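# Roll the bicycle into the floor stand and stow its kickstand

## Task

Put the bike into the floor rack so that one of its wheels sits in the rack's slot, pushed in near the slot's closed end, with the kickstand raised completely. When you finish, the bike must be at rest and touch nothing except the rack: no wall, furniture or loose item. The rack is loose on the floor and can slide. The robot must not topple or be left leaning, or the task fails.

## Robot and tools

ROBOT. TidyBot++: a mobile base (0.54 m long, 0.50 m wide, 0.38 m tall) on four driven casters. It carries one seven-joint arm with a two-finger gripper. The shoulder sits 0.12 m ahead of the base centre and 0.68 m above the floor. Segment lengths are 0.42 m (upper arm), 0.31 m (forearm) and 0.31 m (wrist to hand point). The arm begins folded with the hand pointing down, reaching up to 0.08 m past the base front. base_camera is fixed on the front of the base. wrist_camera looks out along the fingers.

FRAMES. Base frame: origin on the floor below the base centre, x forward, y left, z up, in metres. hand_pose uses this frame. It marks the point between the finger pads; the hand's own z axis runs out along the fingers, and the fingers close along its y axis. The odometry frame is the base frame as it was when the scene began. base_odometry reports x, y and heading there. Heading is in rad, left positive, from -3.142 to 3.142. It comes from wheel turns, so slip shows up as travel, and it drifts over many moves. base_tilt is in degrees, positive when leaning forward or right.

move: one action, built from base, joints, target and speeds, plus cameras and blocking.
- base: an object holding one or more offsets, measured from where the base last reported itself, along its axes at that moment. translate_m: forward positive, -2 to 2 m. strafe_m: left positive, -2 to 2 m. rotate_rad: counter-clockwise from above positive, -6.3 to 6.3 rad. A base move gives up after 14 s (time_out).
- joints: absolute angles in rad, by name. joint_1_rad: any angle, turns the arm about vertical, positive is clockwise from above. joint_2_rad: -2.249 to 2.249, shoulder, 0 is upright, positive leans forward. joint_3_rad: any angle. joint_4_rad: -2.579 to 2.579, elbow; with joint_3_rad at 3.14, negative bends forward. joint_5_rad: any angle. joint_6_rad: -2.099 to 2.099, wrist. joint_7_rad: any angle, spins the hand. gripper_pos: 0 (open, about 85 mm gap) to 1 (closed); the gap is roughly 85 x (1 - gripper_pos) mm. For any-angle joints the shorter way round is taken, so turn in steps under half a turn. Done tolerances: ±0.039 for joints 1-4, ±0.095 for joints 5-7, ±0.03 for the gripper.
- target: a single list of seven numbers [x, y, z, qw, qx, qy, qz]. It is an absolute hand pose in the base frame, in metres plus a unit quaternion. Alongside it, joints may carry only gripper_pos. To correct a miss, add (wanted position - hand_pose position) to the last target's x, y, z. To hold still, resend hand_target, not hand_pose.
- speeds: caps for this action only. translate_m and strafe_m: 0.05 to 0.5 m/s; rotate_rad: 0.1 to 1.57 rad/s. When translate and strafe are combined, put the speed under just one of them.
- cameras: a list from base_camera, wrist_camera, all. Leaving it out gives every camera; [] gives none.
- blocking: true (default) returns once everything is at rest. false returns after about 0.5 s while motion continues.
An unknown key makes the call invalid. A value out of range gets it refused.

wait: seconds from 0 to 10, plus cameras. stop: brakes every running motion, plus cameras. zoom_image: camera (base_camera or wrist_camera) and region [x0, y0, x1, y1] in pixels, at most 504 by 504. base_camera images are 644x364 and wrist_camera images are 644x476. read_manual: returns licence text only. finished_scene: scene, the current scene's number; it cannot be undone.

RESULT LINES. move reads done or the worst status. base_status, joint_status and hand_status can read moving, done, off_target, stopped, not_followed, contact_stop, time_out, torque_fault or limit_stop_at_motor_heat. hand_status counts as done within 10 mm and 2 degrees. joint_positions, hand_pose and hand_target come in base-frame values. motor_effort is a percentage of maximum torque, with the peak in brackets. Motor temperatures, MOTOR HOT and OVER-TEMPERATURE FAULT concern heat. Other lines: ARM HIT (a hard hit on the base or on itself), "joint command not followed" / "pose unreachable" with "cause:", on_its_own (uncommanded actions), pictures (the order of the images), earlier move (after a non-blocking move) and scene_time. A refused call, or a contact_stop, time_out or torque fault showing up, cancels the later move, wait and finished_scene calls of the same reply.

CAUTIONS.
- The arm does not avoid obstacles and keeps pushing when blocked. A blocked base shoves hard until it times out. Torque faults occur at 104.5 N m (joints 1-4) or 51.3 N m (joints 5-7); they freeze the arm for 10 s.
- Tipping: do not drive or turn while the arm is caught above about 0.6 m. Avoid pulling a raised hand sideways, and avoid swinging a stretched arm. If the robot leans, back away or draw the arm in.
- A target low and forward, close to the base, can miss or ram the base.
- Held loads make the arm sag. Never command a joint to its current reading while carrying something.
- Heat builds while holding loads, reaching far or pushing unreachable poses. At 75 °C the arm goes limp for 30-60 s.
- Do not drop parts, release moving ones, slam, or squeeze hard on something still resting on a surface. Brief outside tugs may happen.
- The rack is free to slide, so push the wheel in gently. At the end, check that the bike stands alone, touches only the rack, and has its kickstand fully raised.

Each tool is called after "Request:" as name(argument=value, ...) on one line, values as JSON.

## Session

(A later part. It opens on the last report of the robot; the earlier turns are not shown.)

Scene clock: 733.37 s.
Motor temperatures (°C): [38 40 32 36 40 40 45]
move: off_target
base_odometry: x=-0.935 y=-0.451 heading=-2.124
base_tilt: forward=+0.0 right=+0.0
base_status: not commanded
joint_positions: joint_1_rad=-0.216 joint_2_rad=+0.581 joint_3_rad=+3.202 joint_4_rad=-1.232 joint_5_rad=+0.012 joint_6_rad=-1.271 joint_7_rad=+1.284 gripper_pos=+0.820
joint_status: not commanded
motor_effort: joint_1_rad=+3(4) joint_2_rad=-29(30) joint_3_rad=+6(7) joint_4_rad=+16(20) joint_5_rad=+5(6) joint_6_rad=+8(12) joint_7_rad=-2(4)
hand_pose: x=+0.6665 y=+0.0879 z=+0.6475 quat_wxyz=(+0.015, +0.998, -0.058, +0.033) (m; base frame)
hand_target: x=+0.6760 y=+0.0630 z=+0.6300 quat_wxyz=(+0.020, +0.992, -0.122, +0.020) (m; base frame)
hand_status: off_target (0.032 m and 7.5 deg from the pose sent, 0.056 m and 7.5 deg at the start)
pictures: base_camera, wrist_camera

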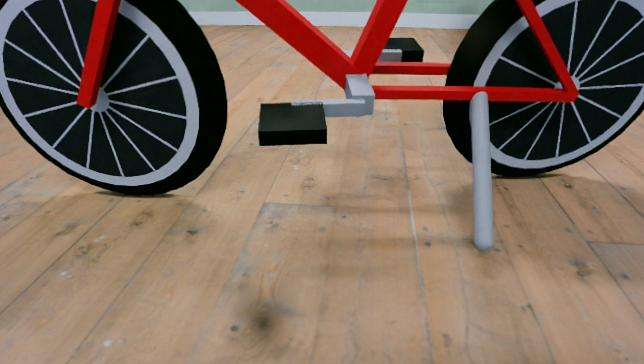

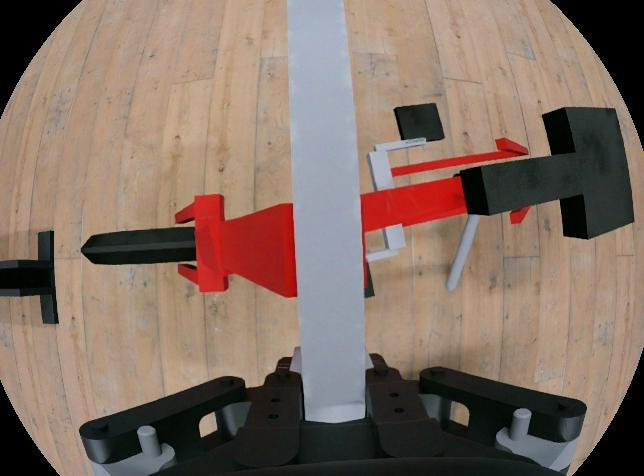

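Request:
move(base={"strafe_m": 0.1, "translate_m": 0.005}, speeds={"strafe_m": 0.12})

Request:
move(base={"strafe_m": 0.1, "translate_m": 0.005}, speeds={"strafe_m": 0.12})

Scene clock: 745.60 s.
Motor temperatures (°C): [38 40 32 36 40 40 45]
move: done
base_odometry: x=-0.853 y=-0.508 heading=-2.124
base_tilt: forward=-0.1 right=+0.0
base_status: done
joint_positions: joint_1_rad=-0.203 joint_2_rad=+0.587 joint_3_rad=+3.210 joint_4_rad=-1.224 joint_5_rad=+0.003 joint_6_rad=-1.281 joint_7_rad=+1.284 gripper_pos=+0.820
joint_status: not commanded
motor_effort: joint_1_rad=+2(7) joint_2_rad=-26(31) joint_3_rad=+5(9) joint_4_rad=+14(18) joint_5_rad=+5(8) joint_6_rad=+6(11) joint_7_rad=-2(3)
hand_pose: x=+0.6677 y=+0.0798 z=+0.6466 quat_wxyz=(+0.014, +0.997, -0.069, +0.029) (m; base frame)
hand_target: x=+0.6760 y=+0.0630 z=+0.6300 quat_wxyz=(+0.020, +0.992, -0.122, +0.020) (m; base frame)
hand_status: not commanded
pictures: base_camera, wrist_camera

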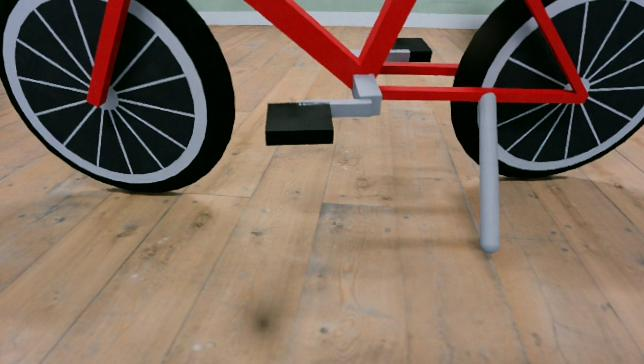

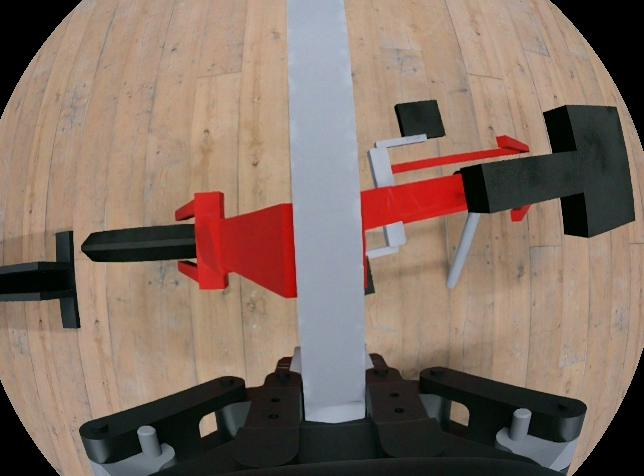

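Scene clock: 747.37 s.
Motor temperatures (°C): [38 40 32 36 40 40 45]
move: done
base_odometry: x=-0.770 y=-0.565 heading=-2.125
base_tilt: forward=+0.0 right=+0.0
base_status: done
joint_positions: joint_1_rad=-0.203 joint_2_rad=+0.591 joint_3_rad=+3.214 joint_4_rad=-1.223 joint_5_rad=+0.001 joint_6_rad=-1.283 joint_7_rad=+1.284 gripper_pos=+0.820
joint_status: not commanded
motor_effort: joint_1_rad=+2(6) joint_2_rad=-27(31) joint_3_rad=+4(9) joint_4_rad=+14(15) joint_5_rad=+4(8) joint_6_rad=+6(10) joint_7_rad=-2(2)
hand_pose: x=+0.6675 y=+0.0784 z=+0.6449 quat_wxyz=(+0.015, +0.997, -0.071, +0.027) (m; base frame)
hand_target: x=+0.6760 y=+0.0630 z=+0.6300 quat_wxyz=(+0.020, +0.992, -0.122, +0.020) (m; base frame)
hand_status: not commanded
pictures: base_camera, wrist_camera

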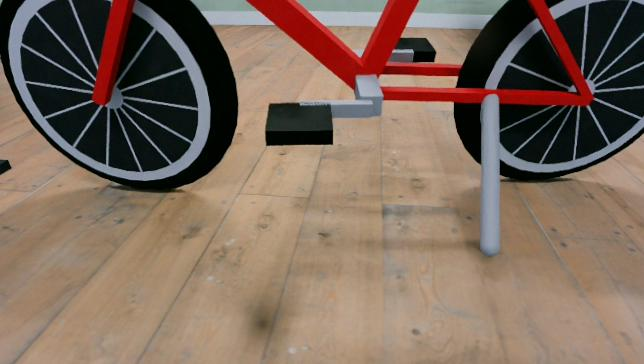

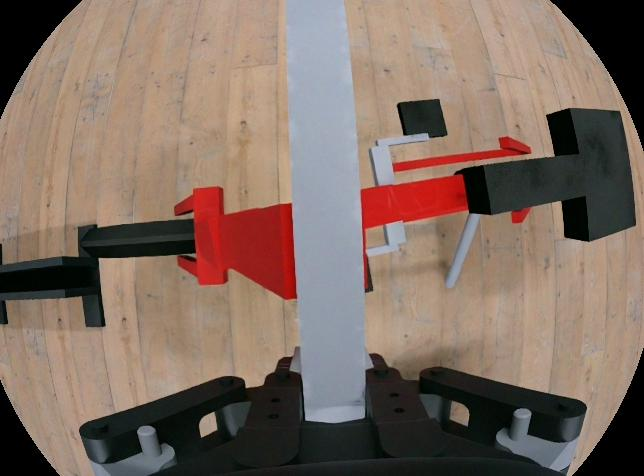

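Request:
zoom_image(camera="wrist_camera", region=[0, 150, 240, 350])

Request:
zoom_image(camera="base_camera", region=[0, 60, 260, 260])

Scaled by 2.100.

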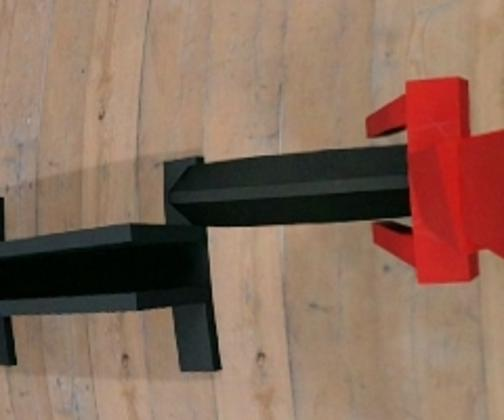

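Scaled by 1.938.

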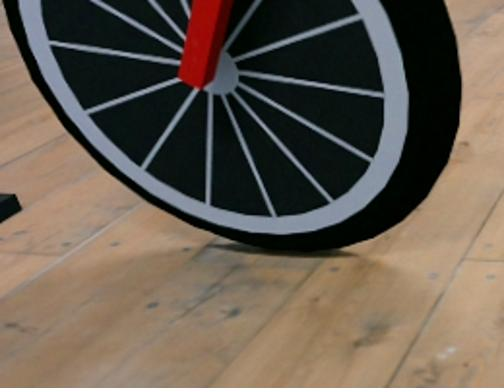

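Request:
move(target=[0.675, 0.0515, 0.63, 0.02, 0.9998, -0.017, 0.02])

Request:
move(base={"strafe_m": 0.07, "translate_m": -0.008}, speeds={"strafe_m": 0.12})

Request:
zoom_image(camera="wrist_camera", region=[0, 150, 240, 350])

Scene clock: 775.97 s.
Motor temperatures (°C): [38 40 32 36 40 40 45]
move: off_target
base_odometry: x=-0.770 y=-0.565 heading=-2.125
base_tilt: forward=-0.1 right=+0.0
base_status: not commanded
joint_positions: joint_1_rad=-0.157 joint_2_rad=+0.593 joint_3_rad=+3.189 joint_4_rad=-1.223 joint_5_rad=+0.001 joint_6_rad=-1.283 joint_7_rad=+1.400 gripper_pos=+0.820
joint_status: not commanded
motor_effort: joint_1_rad=+1(3) joint_2_rad=-28(33) joint_3_rad=+3(6) joint_4_rad=+16(17) joint_5_rad=+2(5) joint_6_rad=+8(8) joint_7_rad=+0(1)
hand_pose: x=+0.6689 y=+0.0652 z=+0.6435 quat_wxyz=(+0.010, +0.999, -0.026, +0.023) (m; base frame)
hand_target: x=+0.6750 y=+0.0515 z=+0.6300 quat_wxyz=(+0.020, +0.999, -0.017, +0.020) (m; base frame)
hand_status: off_target (0.020 m and 1.6 deg from the pose sent, 0.032 m and 6.3 deg at the start)
pictures: base_camera, wrist_camera

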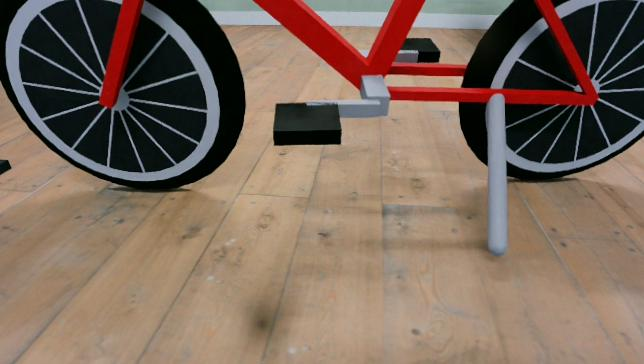

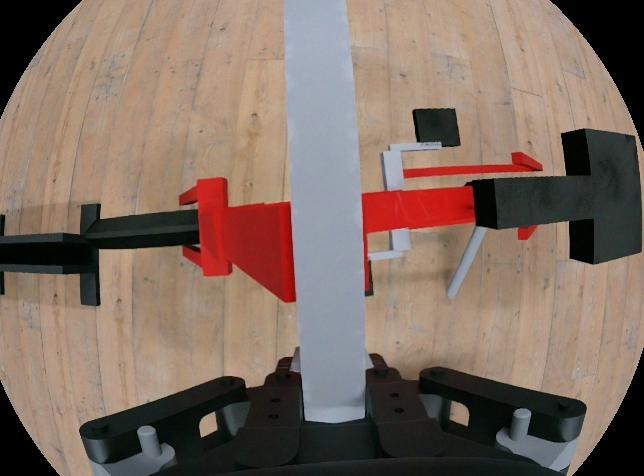

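Scene clock: 777.73 s.
Motor temperatures (°C): [38 40 32 36 40 40 45]
move: done
base_odometry: x=-0.706 y=-0.595 heading=-2.125
base_tilt: forward=-0.1 right=+0.0
base_status: done
joint_positions: joint_1_rad=-0.156 joint_2_rad=+0.600 joint_3_rad=+3.177 joint_4_rad=-1.223 joint_5_rad=+0.001 joint_6_rad=-1.283 joint_7_rad=+1.400 gripper_pos=+0.821
joint_status: not commanded
motor_effort: joint_1_rad=+1(6) joint_2_rad=-28(35) joint_3_rad=+4(7) joint_4_rad=+17(19) joint_5_rad=+1(5) joint_6_rad=+9(10) joint_7_rad=-1(2)
hand_pose: x=+0.6678 y=+0.0704 z=+0.6396 quat_wxyz=(+0.007, +1.000, -0.022, +0.019) (m; base frame)
hand_target: x=+0.6750 y=+0.0515 z=+0.6300 quat_wxyz=(+0.020, +0.999, -0.017, +0.020) (m; base frame)
hand_status: not commanded
pictures: base_camera, wrist_camera

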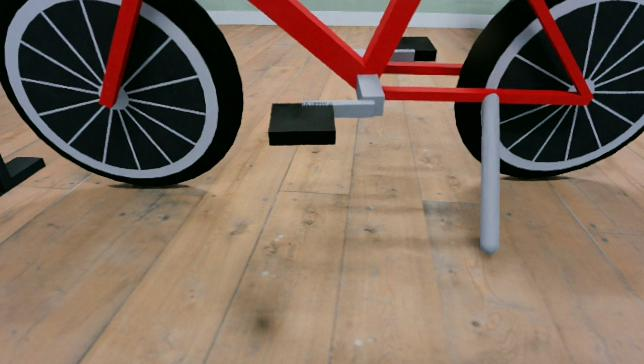

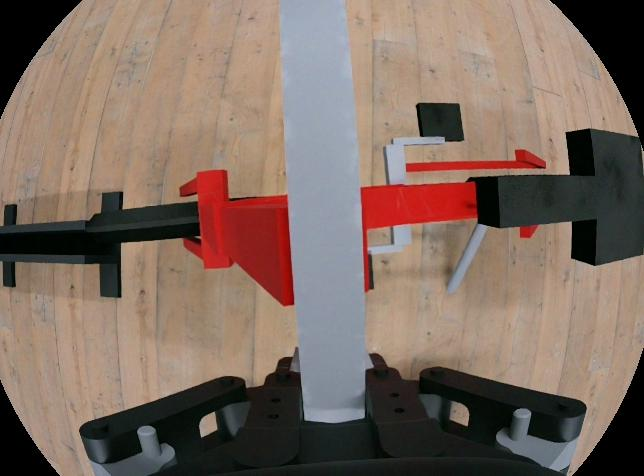

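Scaled by 2.100.

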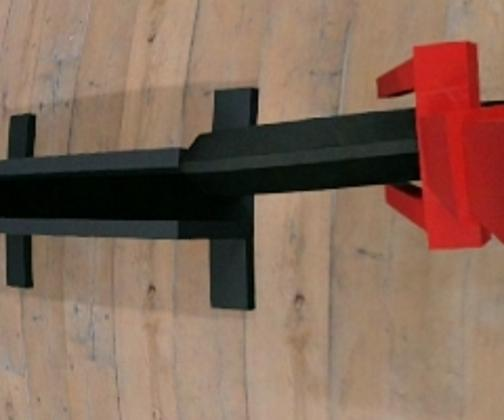

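Request:
move(target=[0.715, 0.063, 0.634, 0.02, 0.9925, -0.122, 0.02])

Scene clock: 801.87 s.
Motor temperatures (°C): [38 40 32 36 40 40 45]
move: off_target
base_odometry: x=-0.706 y=-0.595 heading=-2.125
base_tilt: forward=-0.1 right=+0.0
base_status: not commanded
joint_positions: joint_1_rad=-0.172 joint_2_rad=+0.682 joint_3_rad=+3.200 joint_4_rad=-1.032 joint_5_rad=+0.001 joint_6_rad=-1.348 joint_7_rad=+1.315 gripper_pos=+0.822
joint_status: not commanded
motor_effort: joint_1_rad=+2(2) joint_2_rad=-33(33) joint_3_rad=+5(5) joint_4_rad=+16(19) joint_5_rad=+3(3) joint_6_rad=+7(10) joint_7_rad=-2(3)
hand_pose: x=+0.7161 y=+0.0762 z=+0.6533 quat_wxyz=(+0.011, +0.997, -0.063, +0.043) (m; base frame)
hand_target: x=+0.7150 y=+0.0630 z=+0.6340 quat_wxyz=(+0.020, +0.992, -0.122, +0.020) (m; base frame)
hand_status: off_target (0.023 m and 7.3 deg from the pose sent, 0.048 m and 11.6 deg at the start)
pictures: base_camera, wrist_camera

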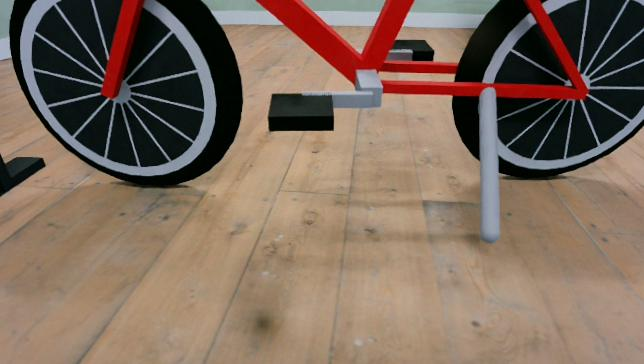

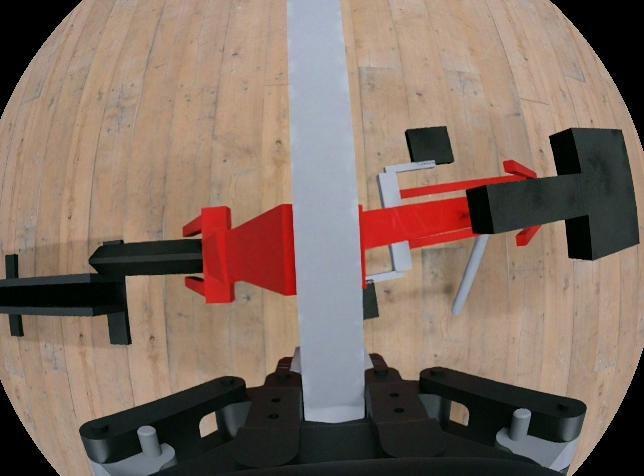

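Request:
move(target=[0.715, 0.069, 0.634, 0.02, 0.983, -0.182, 0.02])

Request:
move(base={"strafe_m": -0.2, "translate_m": -0.045}, speeds={"strafe_m": 0.12})

Scene clock: 804.87 s.
Motor temperatures (°C): [38 40 32 36 40 40 45]
move: off_target
base_odometry: x=-0.706 y=-0.595 heading=-2.125
base_tilt: forward=-0.1 right=+0.0
base_status: not commanded
joint_positions: joint_1_rad=-0.197 joint_2_rad=+0.683 joint_3_rad=+3.222 joint_4_rad=-1.024 joint_5_rad=-0.005 joint_6_rad=-1.360 joint_7_rad=+1.177 gripper_pos=+0.822
joint_status: not commanded
motor_effort: joint_1_rad=+2(3) joint_2_rad=-33(33) joint_3_rad=+5(6) joint_4_rad=+15(16) joint_5_rad=+5(5) joint_6_rad=+6(7) joint_7_rad=-1(3)
hand_pose: x=+0.7143 y=+0.0825 z=+0.6551 quat_wxyz=(+0.012, +0.991, -0.128, +0.043) (m; base frame)
hand_target: x=+0.7150 y=+0.0690 z=+0.6340 quat_wxyz=(+0.020, +0.983, -0.182, +0.020) (m; base frame)
hand_status: off_target (0.025 m and 6.8 deg from the pose sent, 0.021 m and 14.0 deg at the start)
pictures: base_camera, wrist_camera

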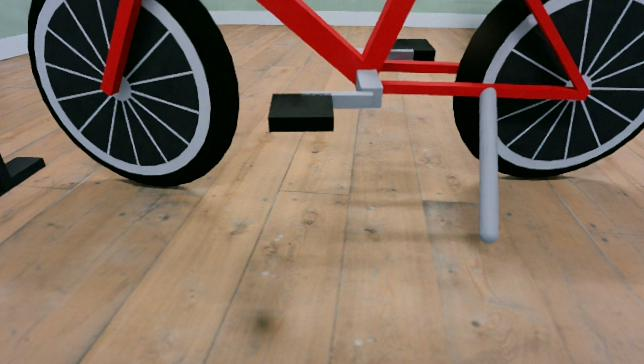

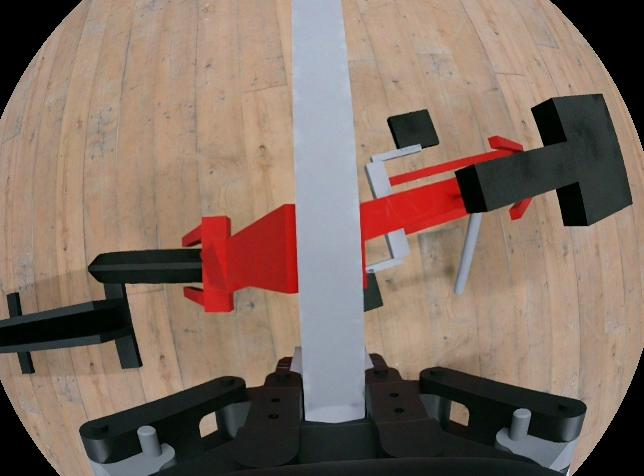

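Scene clock: 807.47 s.
Motor temperatures (°C): [38 40 32 36 40 40 45]
move: done
base_odometry: x=-0.853 y=-0.452 heading=-2.125
base_tilt: forward=-0.1 right=+0.1
base_status: done
joint_positions: joint_1_rad=-0.197 joint_2_rad=+0.690 joint_3_rad=+3.233 joint_4_rad=-1.016 joint_5_rad=-0.013 joint_6_rad=-1.366 joint_7_rad=+1.176 gripper_pos=+0.822
joint_status: not commanded
motor_effort: joint_1_rad=+1(7) joint_2_rad=-33(34) joint_3_rad=+5(8) joint_4_rad=+14(17) joint_5_rad=+6(7) joint_6_rad=+3(8) joint_7_rad=+0(2)
hand_pose: x=+0.7154 y=+0.0797 z=+0.6537 quat_wxyz=(+0.013, +0.990, -0.134, +0.040) (m; base frame)
hand_target: x=+0.7150 y=+0.0690 z=+0.6340 quat_wxyz=(+0.020, +0.983, -0.182, +0.020) (m; base frame)
hand_status: not commanded
pictures: base_camera, wrist_camera

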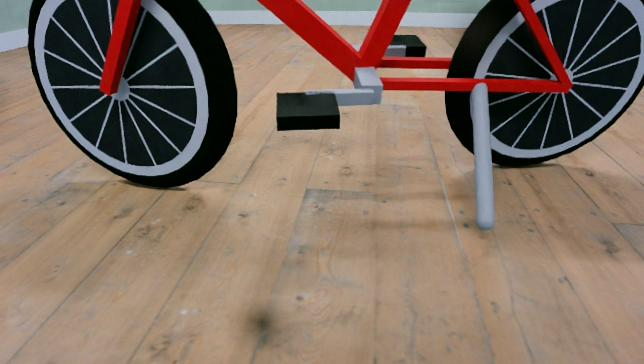

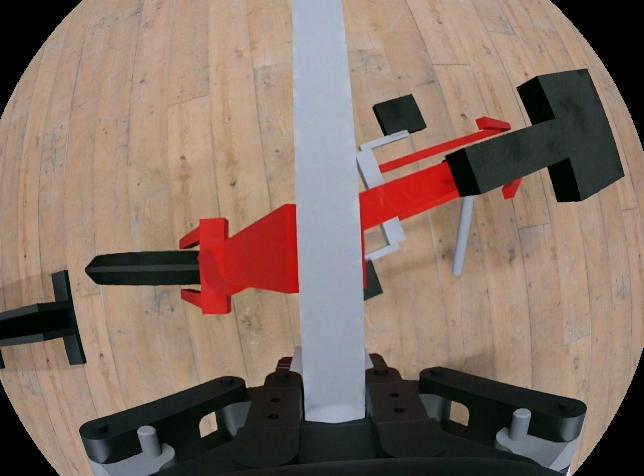

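Request:
move(target=[0.716, 0.0575, 0.634, 0.02, 0.9974, -0.0697, 0.02])

Request:
move(base={"strafe_m": 0.13, "translate_m": 0.006}, speeds={"strafe_m": 0.12})

Request:
zoom_image(camera="wrist_camera", region=[0, 150, 240, 350])

Scene clock: 814.80 s.
Motor temperatures (°C): [38 40 32 36 40 40 45]
move: off_target
base_odometry: x=-0.853 y=-0.452 heading=-2.125
base_tilt: forward=-0.1 right=+0.0
base_status: not commanded
joint_positions: joint_1_rad=-0.165 joint_2_rad=+0.692 joint_3_rad=+3.213 joint_4_rad=-1.016 joint_5_rad=-0.013 joint_6_rad=-1.366 joint_7_rad=+1.310 gripper_pos=+0.822
joint_status: not commanded
motor_effort: joint_1_rad=+0(2) joint_2_rad=-32(36) joint_3_rad=+4(6) joint_4_rad=+15(15) joint_5_rad=+4(6) joint_6_rad=+4(5) joint_7_rad=+1(2)
hand_pose: x=+0.7163 y=+0.0702 z=+0.6522 quat_wxyz=(+0.010, +0.996, -0.076, +0.037) (m; base frame)
hand_target: x=+0.7160 y=+0.0575 z=+0.6340 quat_wxyz=(+0.020, +0.997, -0.070, +0.020) (m; base frame)
hand_status: off_target (0.022 m and 2.4 deg from the pose sent, 0.030 m and 7.8 deg at the start)
pictures: base_camera, wrist_camera

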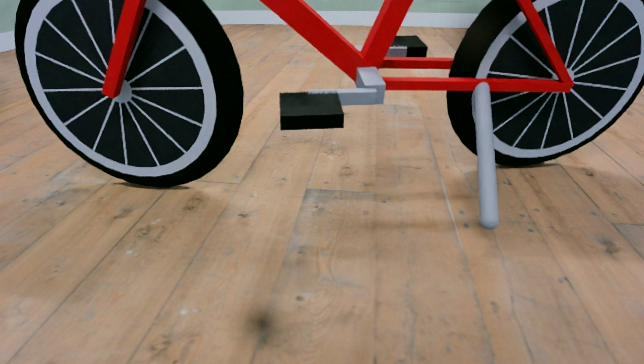

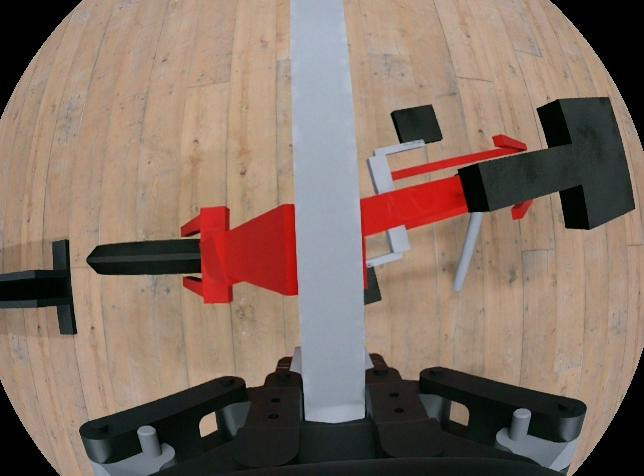

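Scene clock: 816.87 s.
Motor temperatures (°C): [38 40 32 36 40 40 45]
move: done
base_odometry: x=-0.745 y=-0.525 heading=-2.125
base_tilt: forward=-0.1 right=+0.0
base_status: done
joint_positions: joint_1_rad=-0.165 joint_2_rad=+0.697 joint_3_rad=+3.208 joint_4_rad=-1.016 joint_5_rad=-0.013 joint_6_rad=-1.366 joint_7_rad=+1.310 gripper_pos=+0.822
joint_status: not commanded
motor_effort: joint_1_rad=+0(6) joint_2_rad=-32(36) joint_3_rad=+4(6) joint_4_rad=+14(16) joint_5_rad=+3(6) joint_6_rad=+5(7) joint_7_rad=+0(1)
hand_pose: x=+0.7158 y=+0.0724 z=+0.6492 quat_wxyz=(+0.008, +0.997, -0.074, +0.034) (m; base frame)
hand_target: x=+0.7160 y=+0.0575 z=+0.6340 quat_wxyz=(+0.020, +0.997, -0.070, +0.020) (m; base frame)
hand_status: not commanded
pictures: base_camera, wrist_camera

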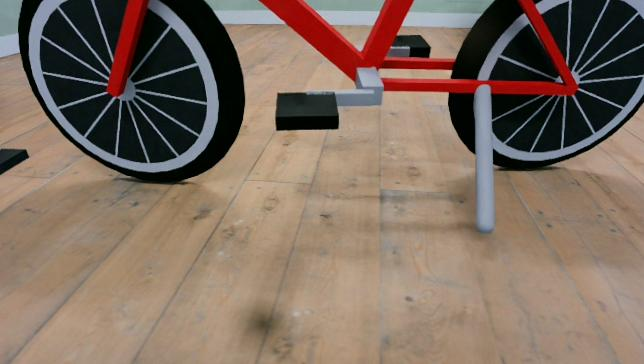

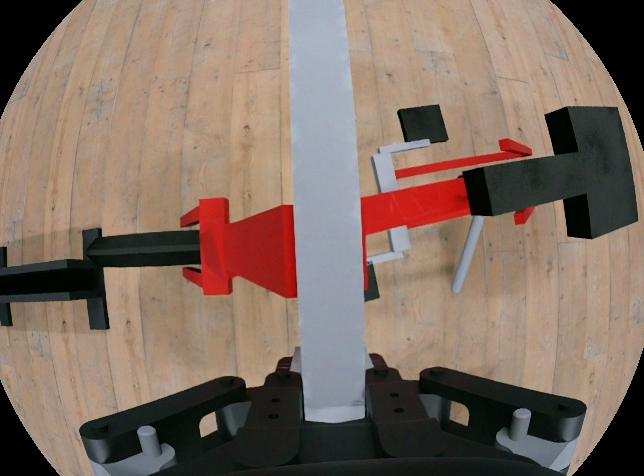

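Scaled by 2.100.

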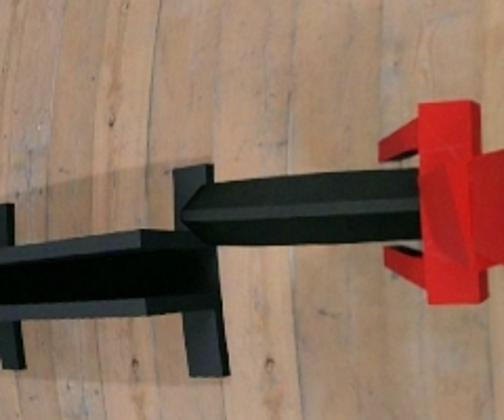

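Request:
move(target=[0.716, 0.0495, 0.634, 0.02, 0.9996, 0.02, 0.02])

Request:
move(base={"strafe_m": 0.06, "translate_m": 0.0}, speeds={"strafe_m": 0.1})

Request:
zoom_image(camera="wrist_camera", region=[0, 150, 240, 350])

Scene clock: 826.60 s.
Motor temperatures (°C): [38 40 32 36 40 40 45]
move: off_target
base_odometry: x=-0.745 y=-0.525 heading=-2.125
base_tilt: forward=-0.1 right=+0.1
base_status: not commanded
joint_positions: joint_1_rad=-0.134 joint_2_rad=+0.700 joint_3_rad=+3.189 joint_4_rad=-1.016 joint_5_rad=-0.013 joint_6_rad=-1.366 joint_7_rad=+1.462 gripper_pos=+0.822
joint_status: not commanded
motor_effort: joint_1_rad=+0(3) joint_2_rad=-35(38) joint_3_rad=+2(4) joint_4_rad=+17(18) joint_5_rad=+1(4) joint_6_rad=+5(6) joint_7_rad=+0(2)
hand_pose: x=+0.7166 y=+0.0632 z=+0.6471 quat_wxyz=(+0.005, +1.000, -0.006, +0.030) (m; base frame)
hand_target: x=+0.7160 y=+0.0495 z=+0.6340 quat_wxyz=(+0.020, +0.999, +0.020, +0.020) (m; base frame)
hand_status: off_target (0.019 m and 3.6 deg from the pose sent, 0.027 m and 11.0 deg at the start)
pictures: base_camera, wrist_camera

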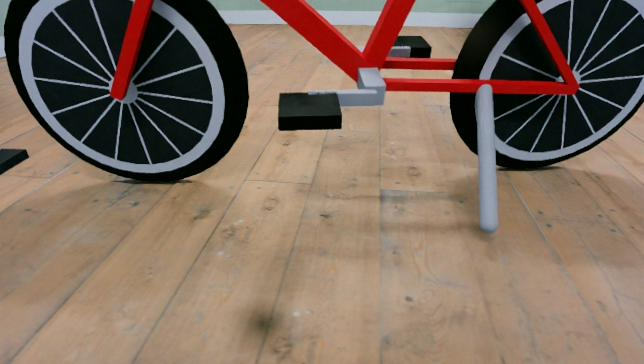

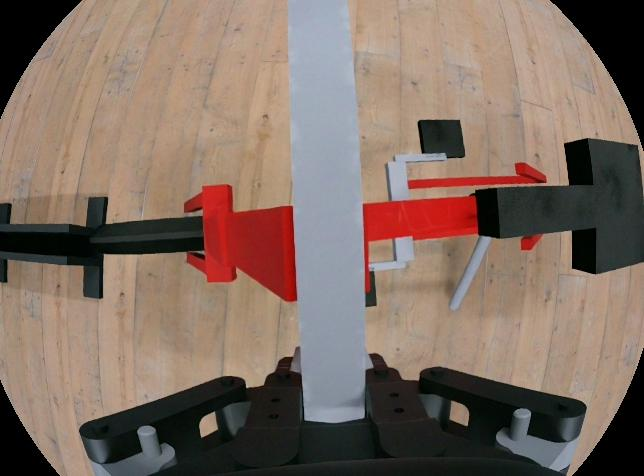

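Scene clock: 828.37 s.
Motor temperatures (°C): [38 40 32 36 40 40 45]
move: done
base_odometry: x=-0.694 y=-0.557 heading=-2.125
base_tilt: forward=-0.1 right=+0.0
base_status: done
joint_positions: joint_1_rad=-0.133 joint_2_rad=+0.701 joint_3_rad=+3.178 joint_4_rad=-1.016 joint_5_rad=-0.013 joint_6_rad=-1.366 joint_7_rad=+1.462 gripper_pos=+0.822
joint_status: not commanded
motor_effort: joint_1_rad=+0(6) joint_2_rad=-33(38) joint_3_rad=+2(6) joint_4_rad=+16(18) joint_5_rad=+0(3) joint_6_rad=+7(8) joint_7_rad=+0(1)
hand_pose: x=+0.7160 y=+0.0673 z=+0.6462 quat_wxyz=(+0.002, +1.000, -0.003, +0.029) (m; base frame)
hand_target: x=+0.7160 y=+0.0495 z=+0.6340 quat_wxyz=(+0.020, +0.999, +0.020, +0.020) (m; base frame)
hand_status: not commanded
pictures: base_camera, wrist_camera

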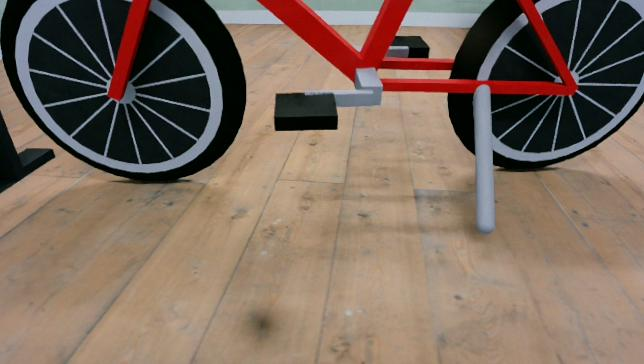

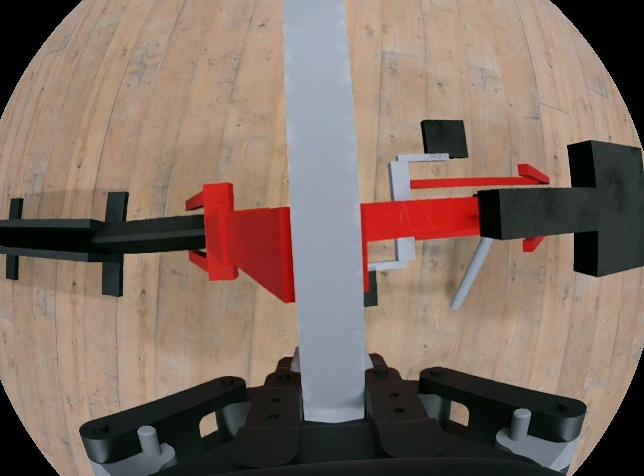

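Scaled by 2.100.

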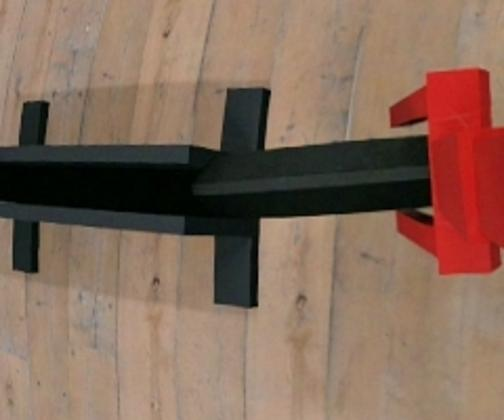

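Request:
move(base={"strafe_m": 0.05, "translate_m": 0.0}, speeds={"strafe_m": 0.1})

Request:
zoom_image(camera="wrist_camera", region=[0, 150, 240, 350])

Request:
zoom_image(camera="base_camera", region=[0, 60, 260, 260])

Scene clock: 834.50 s.
Motor temperatures (°C): [38 40 32 36 40 40 45]
move: done
base_odometry: x=-0.652 y=-0.583 heading=-2.125
base_tilt: forward=-0.1 right=+0.0
base_status: done
joint_positions: joint_1_rad=-0.134 joint_2_rad=+0.702 joint_3_rad=+3.177 joint_4_rad=-1.016 joint_5_rad=-0.013 joint_6_rad=-1.366 joint_7_rad=+1.462 gripper_pos=+0.822
joint_status: not commanded
motor_effort: joint_1_rad=+0(5) joint_2_rad=-32(37) joint_3_rad=+2(5) joint_4_rad=+16(18) joint_5_rad=+0(3) joint_6_rad=+8(8) joint_7_rad=-1(1)
hand_pose: x=+0.7158 y=+0.0684 z=+0.6459 quat_wxyz=(+0.002, +1.000, -0.002, +0.029) (m; base frame)
hand_target: x=+0.7160 y=+0.0495 z=+0.6340 quat_wxyz=(+0.020, +0.999, +0.020, +0.020) (m; base frame)
hand_status: not commanded
pictures: base_camera, wrist_camera

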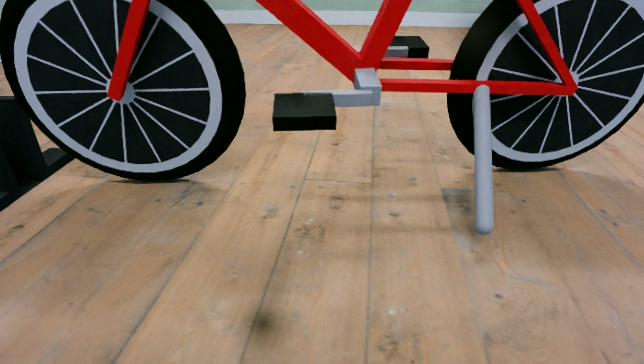

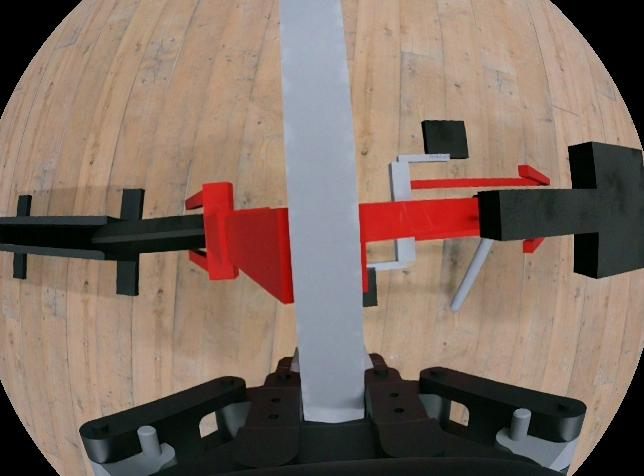

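Scaled by 2.100.

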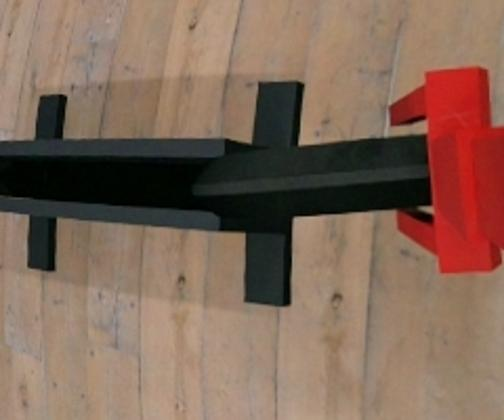

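Scaled by 1.938.

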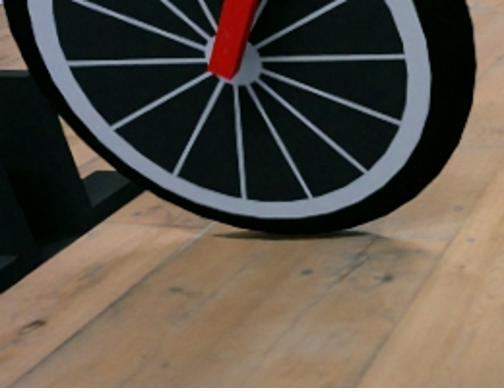

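Request:
move(target=[0.748, 0.0495, 0.634, 0.02, 0.9998, 0.01, 0.02])

Request:
zoom_image(camera="wrist_camera", region=[0, 150, 240, 350])

Request:
zoom_image(camera="base_camera", region=[0, 60, 260, 260])

Scene clock: 851.60 s.
Motor temperatures (°C): [38 40 32 36 40 40 45]
move: off_target
base_odometry: x=-0.652 y=-0.583 heading=-2.125
base_tilt: forward=-0.1 right=+0.0
base_status: not commanded
joint_positions: joint_1_rad=-0.132 joint_2_rad=+0.772 joint_3_rad=+3.177 joint_4_rad=-0.860 joint_5_rad=-0.013 joint_6_rad=-1.413 joint_7_rad=+1.462 gripper_pos=+0.822
joint_status: not commanded
motor_effort: joint_1_rad=+0(1) joint_2_rad=-36(37) joint_3_rad=+2(3) joint_4_rad=+15(17) joint_5_rad=+0(1) joint_6_rad=+6(8) joint_7_rad=-1(1)
hand_pose: x=+0.7526 y=+0.0729 z=+0.6539 quat_wxyz=(+0.001, +0.999, -0.001, +0.049) (m; base frame)
hand_target: x=+0.7480 y=+0.0495 z=+0.6340 quat_wxyz=(+0.020, +1.000, +0.010, +0.020) (m; base frame)
hand_status: off_target (0.031 m and 4.2 deg from the pose sent, 0.039 m and 2.7 deg at the start)
pictures: base_camera, wrist_camera

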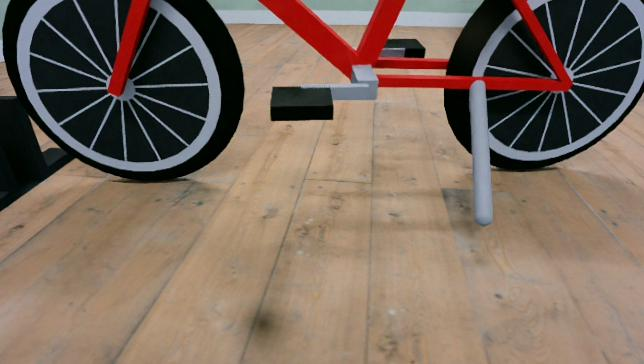

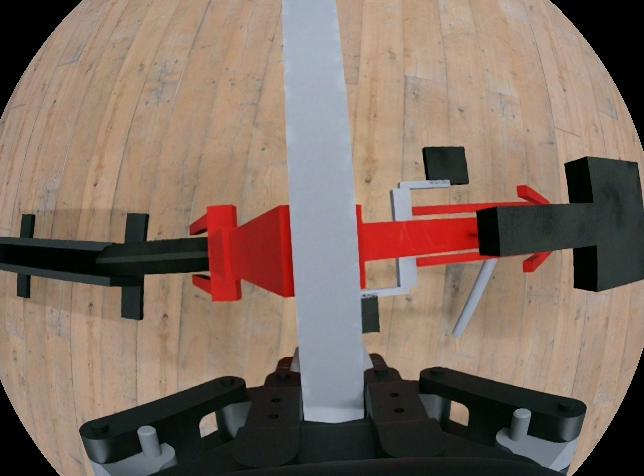

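Scaled by 2.100.

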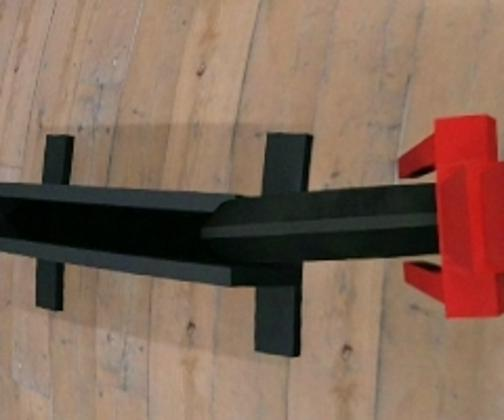

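Scaled by 1.938.

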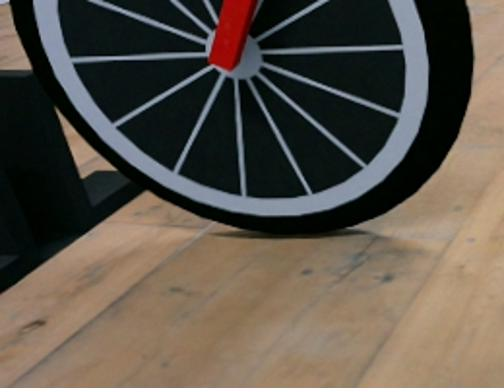

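Request:
move(base={"strafe_m": 0.07, "translate_m": 0.003}, speeds={"strafe_m": 0.08})

Request:
zoom_image(camera="wrist_camera", region=[0, 150, 240, 350])

Request:
zoom_image(camera="base_camera", region=[0, 60, 260, 260])

Scene clock: 863.30 s.
Motor temperatures (°C): [38 40 32 36 40 40 45]
move: done
base_odometry: x=-0.593 y=-0.623 heading=-2.125
base_tilt: forward=-0.1 right=+0.0
base_status: done
joint_positions: joint_1_rad=-0.122 joint_2_rad=+0.773 joint_3_rad=+3.185 joint_4_rad=-0.857 joint_5_rad=-0.013 joint_6_rad=-1.421 joint_7_rad=+1.462 gripper_pos=+0.822
joint_status: not commanded
motor_effort: joint_1_rad=+1(5) joint_2_rad=-35(37) joint_3_rad=+3(4) joint_4_rad=+14(16) joint_5_rad=+2(4) joint_6_rad=+5(7) joint_7_rad=-2(2)
hand_pose: x=+0.7521 y=+0.0623 z=+0.6544 quat_wxyz=(+0.004, +0.999, -0.009, +0.046) (m; base frame)
hand_target: x=+0.7480 y=+0.0495 z=+0.6340 quat_wxyz=(+0.020, +1.000, +0.010, +0.020) (m; base frame)
hand_status: not commanded
pictures: base_camera, wrist_camera

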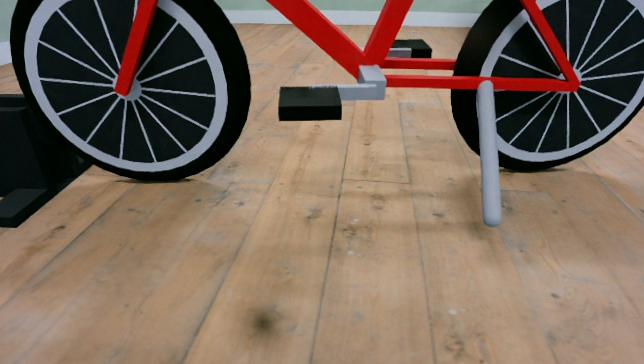

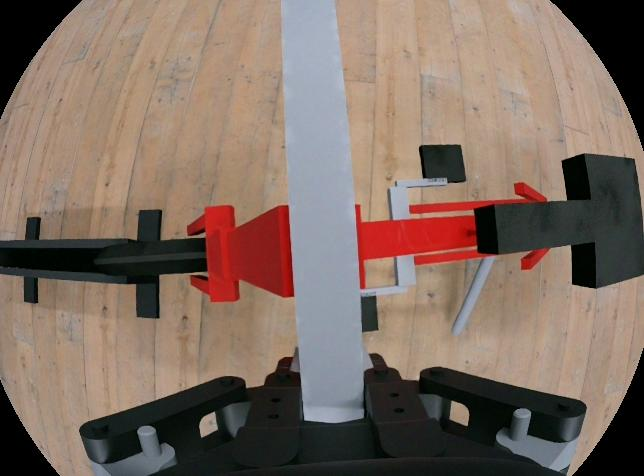

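Scaled by 2.100.

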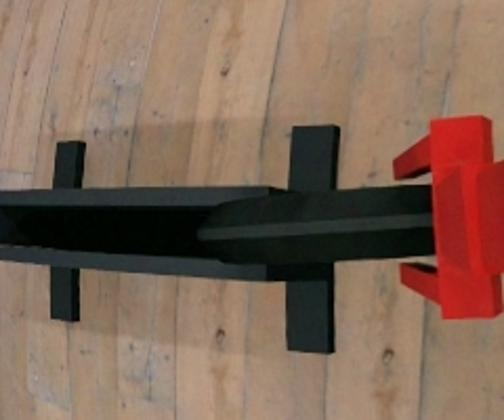

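Scaled by 1.938.

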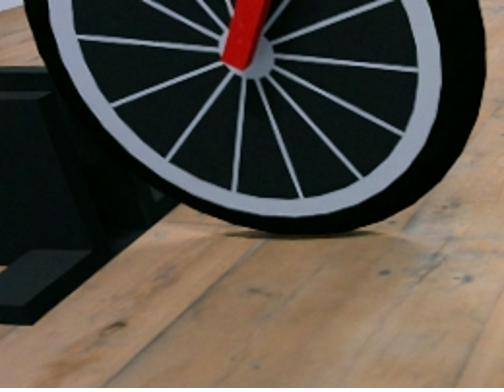

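Request:
move(base={"strafe_m": 0.08, "translate_m": 0.003}, speeds={"strafe_m": 0.08})

Request:
zoom_image(camera="wrist_camera", region=[0, 150, 240, 350])

Scene clock: 867.50 s.
Motor temperatures (°C): [38 40 32 36 40 40 45]
move: done
base_odometry: x=-0.527 y=-0.667 heading=-2.124
base_tilt: forward=-0.1 right=+0.0
base_status: done
joint_positions: joint_1_rad=-0.122 joint_2_rad=+0.773 joint_3_rad=+3.191 joint_4_rad=-0.855 joint_5_rad=-0.013 joint_6_rad=-1.427 joint_7_rad=+1.462 gripper_pos=+0.822
joint_status: not commanded
motor_effort: joint_1_rad=+0(6) joint_2_rad=-34(37) joint_3_rad=+3(5) joint_4_rad=+15(16) joint_5_rad=+1(3) joint_6_rad=+5(8) joint_7_rad=+0(3)
hand_pose: x=+0.7515 y=+0.0594 z=+0.6549 quat_wxyz=(+0.006, +0.999, -0.011, +0.045) (m; base frame)
hand_target: x=+0.7480 y=+0.0495 z=+0.6340 quat_wxyz=(+0.020, +1.000, +0.010, +0.020) (m; base frame)
hand_status: not commanded
pictures: base_camera, wrist_camera

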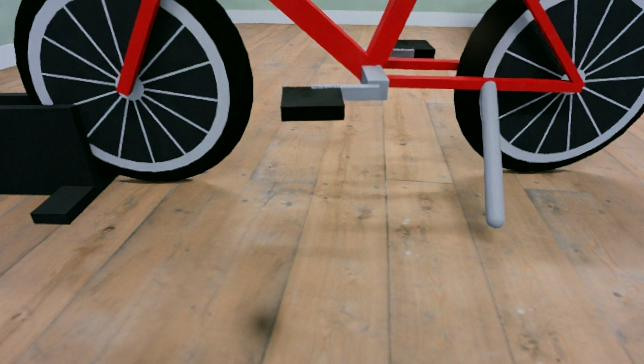

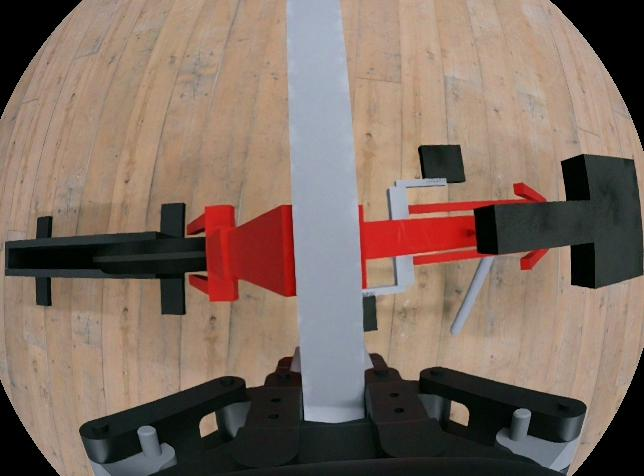

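Scaled by 2.100.

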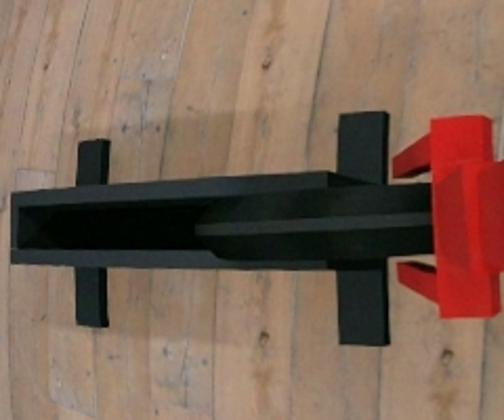

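Request:
move(base={"strafe_m": 0.1, "translate_m": 0.0}, speeds={"strafe_m": 0.08})

Request:
zoom_image(camera="wrist_camera", region=[0, 150, 240, 350])

Request:
move(base={"strafe_m": 0.1, "translate_m": 0.0}, speeds={"strafe_m": 0.08})

Request:
zoom_image(camera="wrist_camera", region=[0, 150, 240, 350])

Scene clock: 874.07 s.
Motor temperatures (°C): [38 40 32 36 40 40 45]
move: done
base_odometry: x=-0.442 y=-0.720 heading=-2.125
base_tilt: forward=+0.0 right=+0.0
base_status: done
joint_positions: joint_1_rad=-0.100 joint_2_rad=+0.773 joint_3_rad=+3.196 joint_4_rad=-0.853 joint_5_rad=-0.013 joint_6_rad=-1.431 joint_7_rad=+1.462 gripper_pos=+0.822
joint_status: not commanded
motor_effort: joint_1_rad=-4(7) joint_2_rad=-35(35) joint_3_rad=+0(2) joint_4_rad=+14(15) joint_5_rad=-1(4) joint_6_rad=+5(7) joint_7_rad=-1(2)
hand_pose: x=+0.7520 y=+0.0427 z=+0.6553 quat_wxyz=(+0.009, +0.999, -0.024, +0.043) (m; base frame)
hand_target: x=+0.7480 y=+0.0495 z=+0.6340 quat_wxyz=(+0.020, +1.000, +0.010, +0.020) (m; base frame)
hand_status: not commanded
pictures: base_camera, wrist_camera

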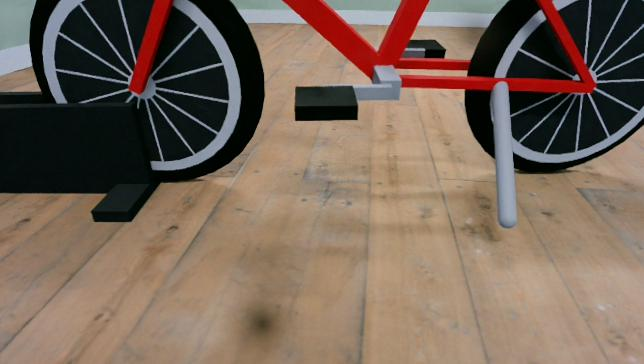

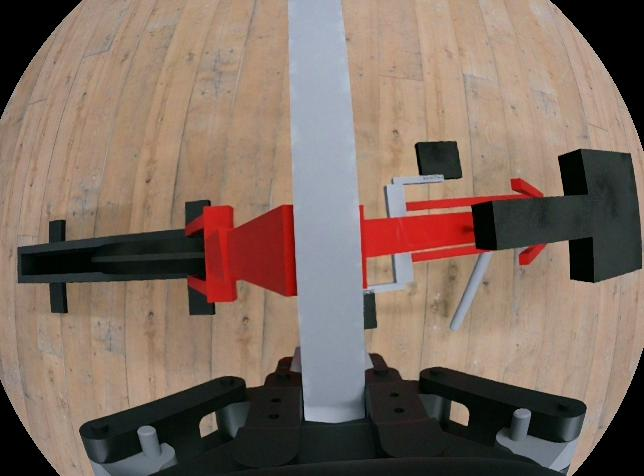

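Scaled by 2.100.

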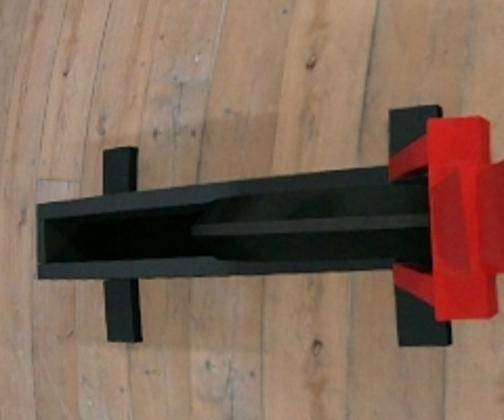

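Scene clock: 875.83 s.
Motor temperatures (°C): [38 40 32 36 40 40 45]
move: done
base_odometry: x=-0.357 y=-0.773 heading=-2.125
base_tilt: forward=+0.0 right=-0.1
base_status: done
joint_positions: joint_1_rad=-0.077 joint_2_rad=+0.776 joint_3_rad=+3.217 joint_4_rad=-0.846 joint_5_rad=-0.007 joint_6_rad=-1.436 joint_7_rad=+1.472 gripper_pos=+0.822
joint_status: not commanded
motor_effort: joint_1_rad=-8(16) joint_2_rad=-35(37) joint_3_rad=-1(6) joint_4_rad=+12(15) joint_5_rad=+1(6) joint_6_rad=+1(9) joint_7_rad=+2(5)
hand_pose: x=+0.7541 y=+0.0170 z=+0.6558 quat_wxyz=(+0.020, +0.998, -0.037, +0.044) (m; base frame)
hand_target: x=+0.7480 y=+0.0495 z=+0.6340 quat_wxyz=(+0.020, +1.000, +0.010, +0.020) (m; base frame)
hand_status: not commanded
pictures: base_camera, wrist_camera

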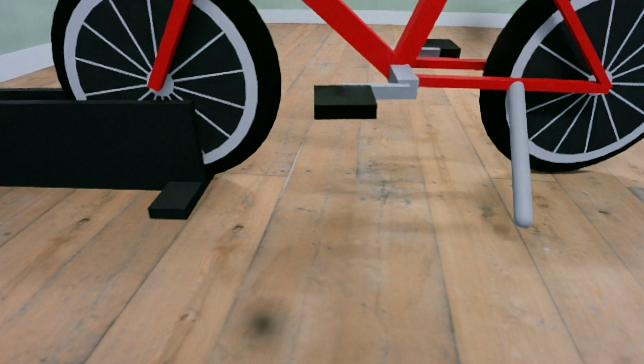

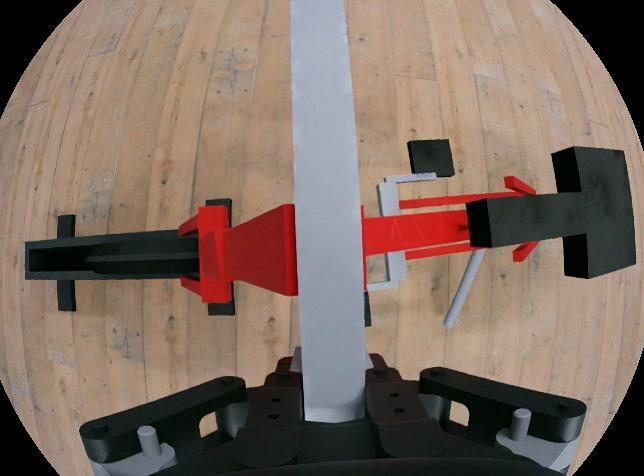

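Scaled by 2.100.

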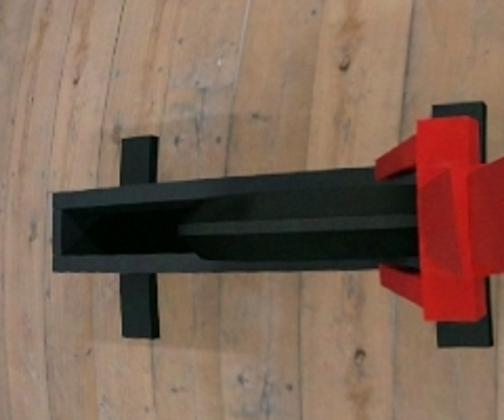

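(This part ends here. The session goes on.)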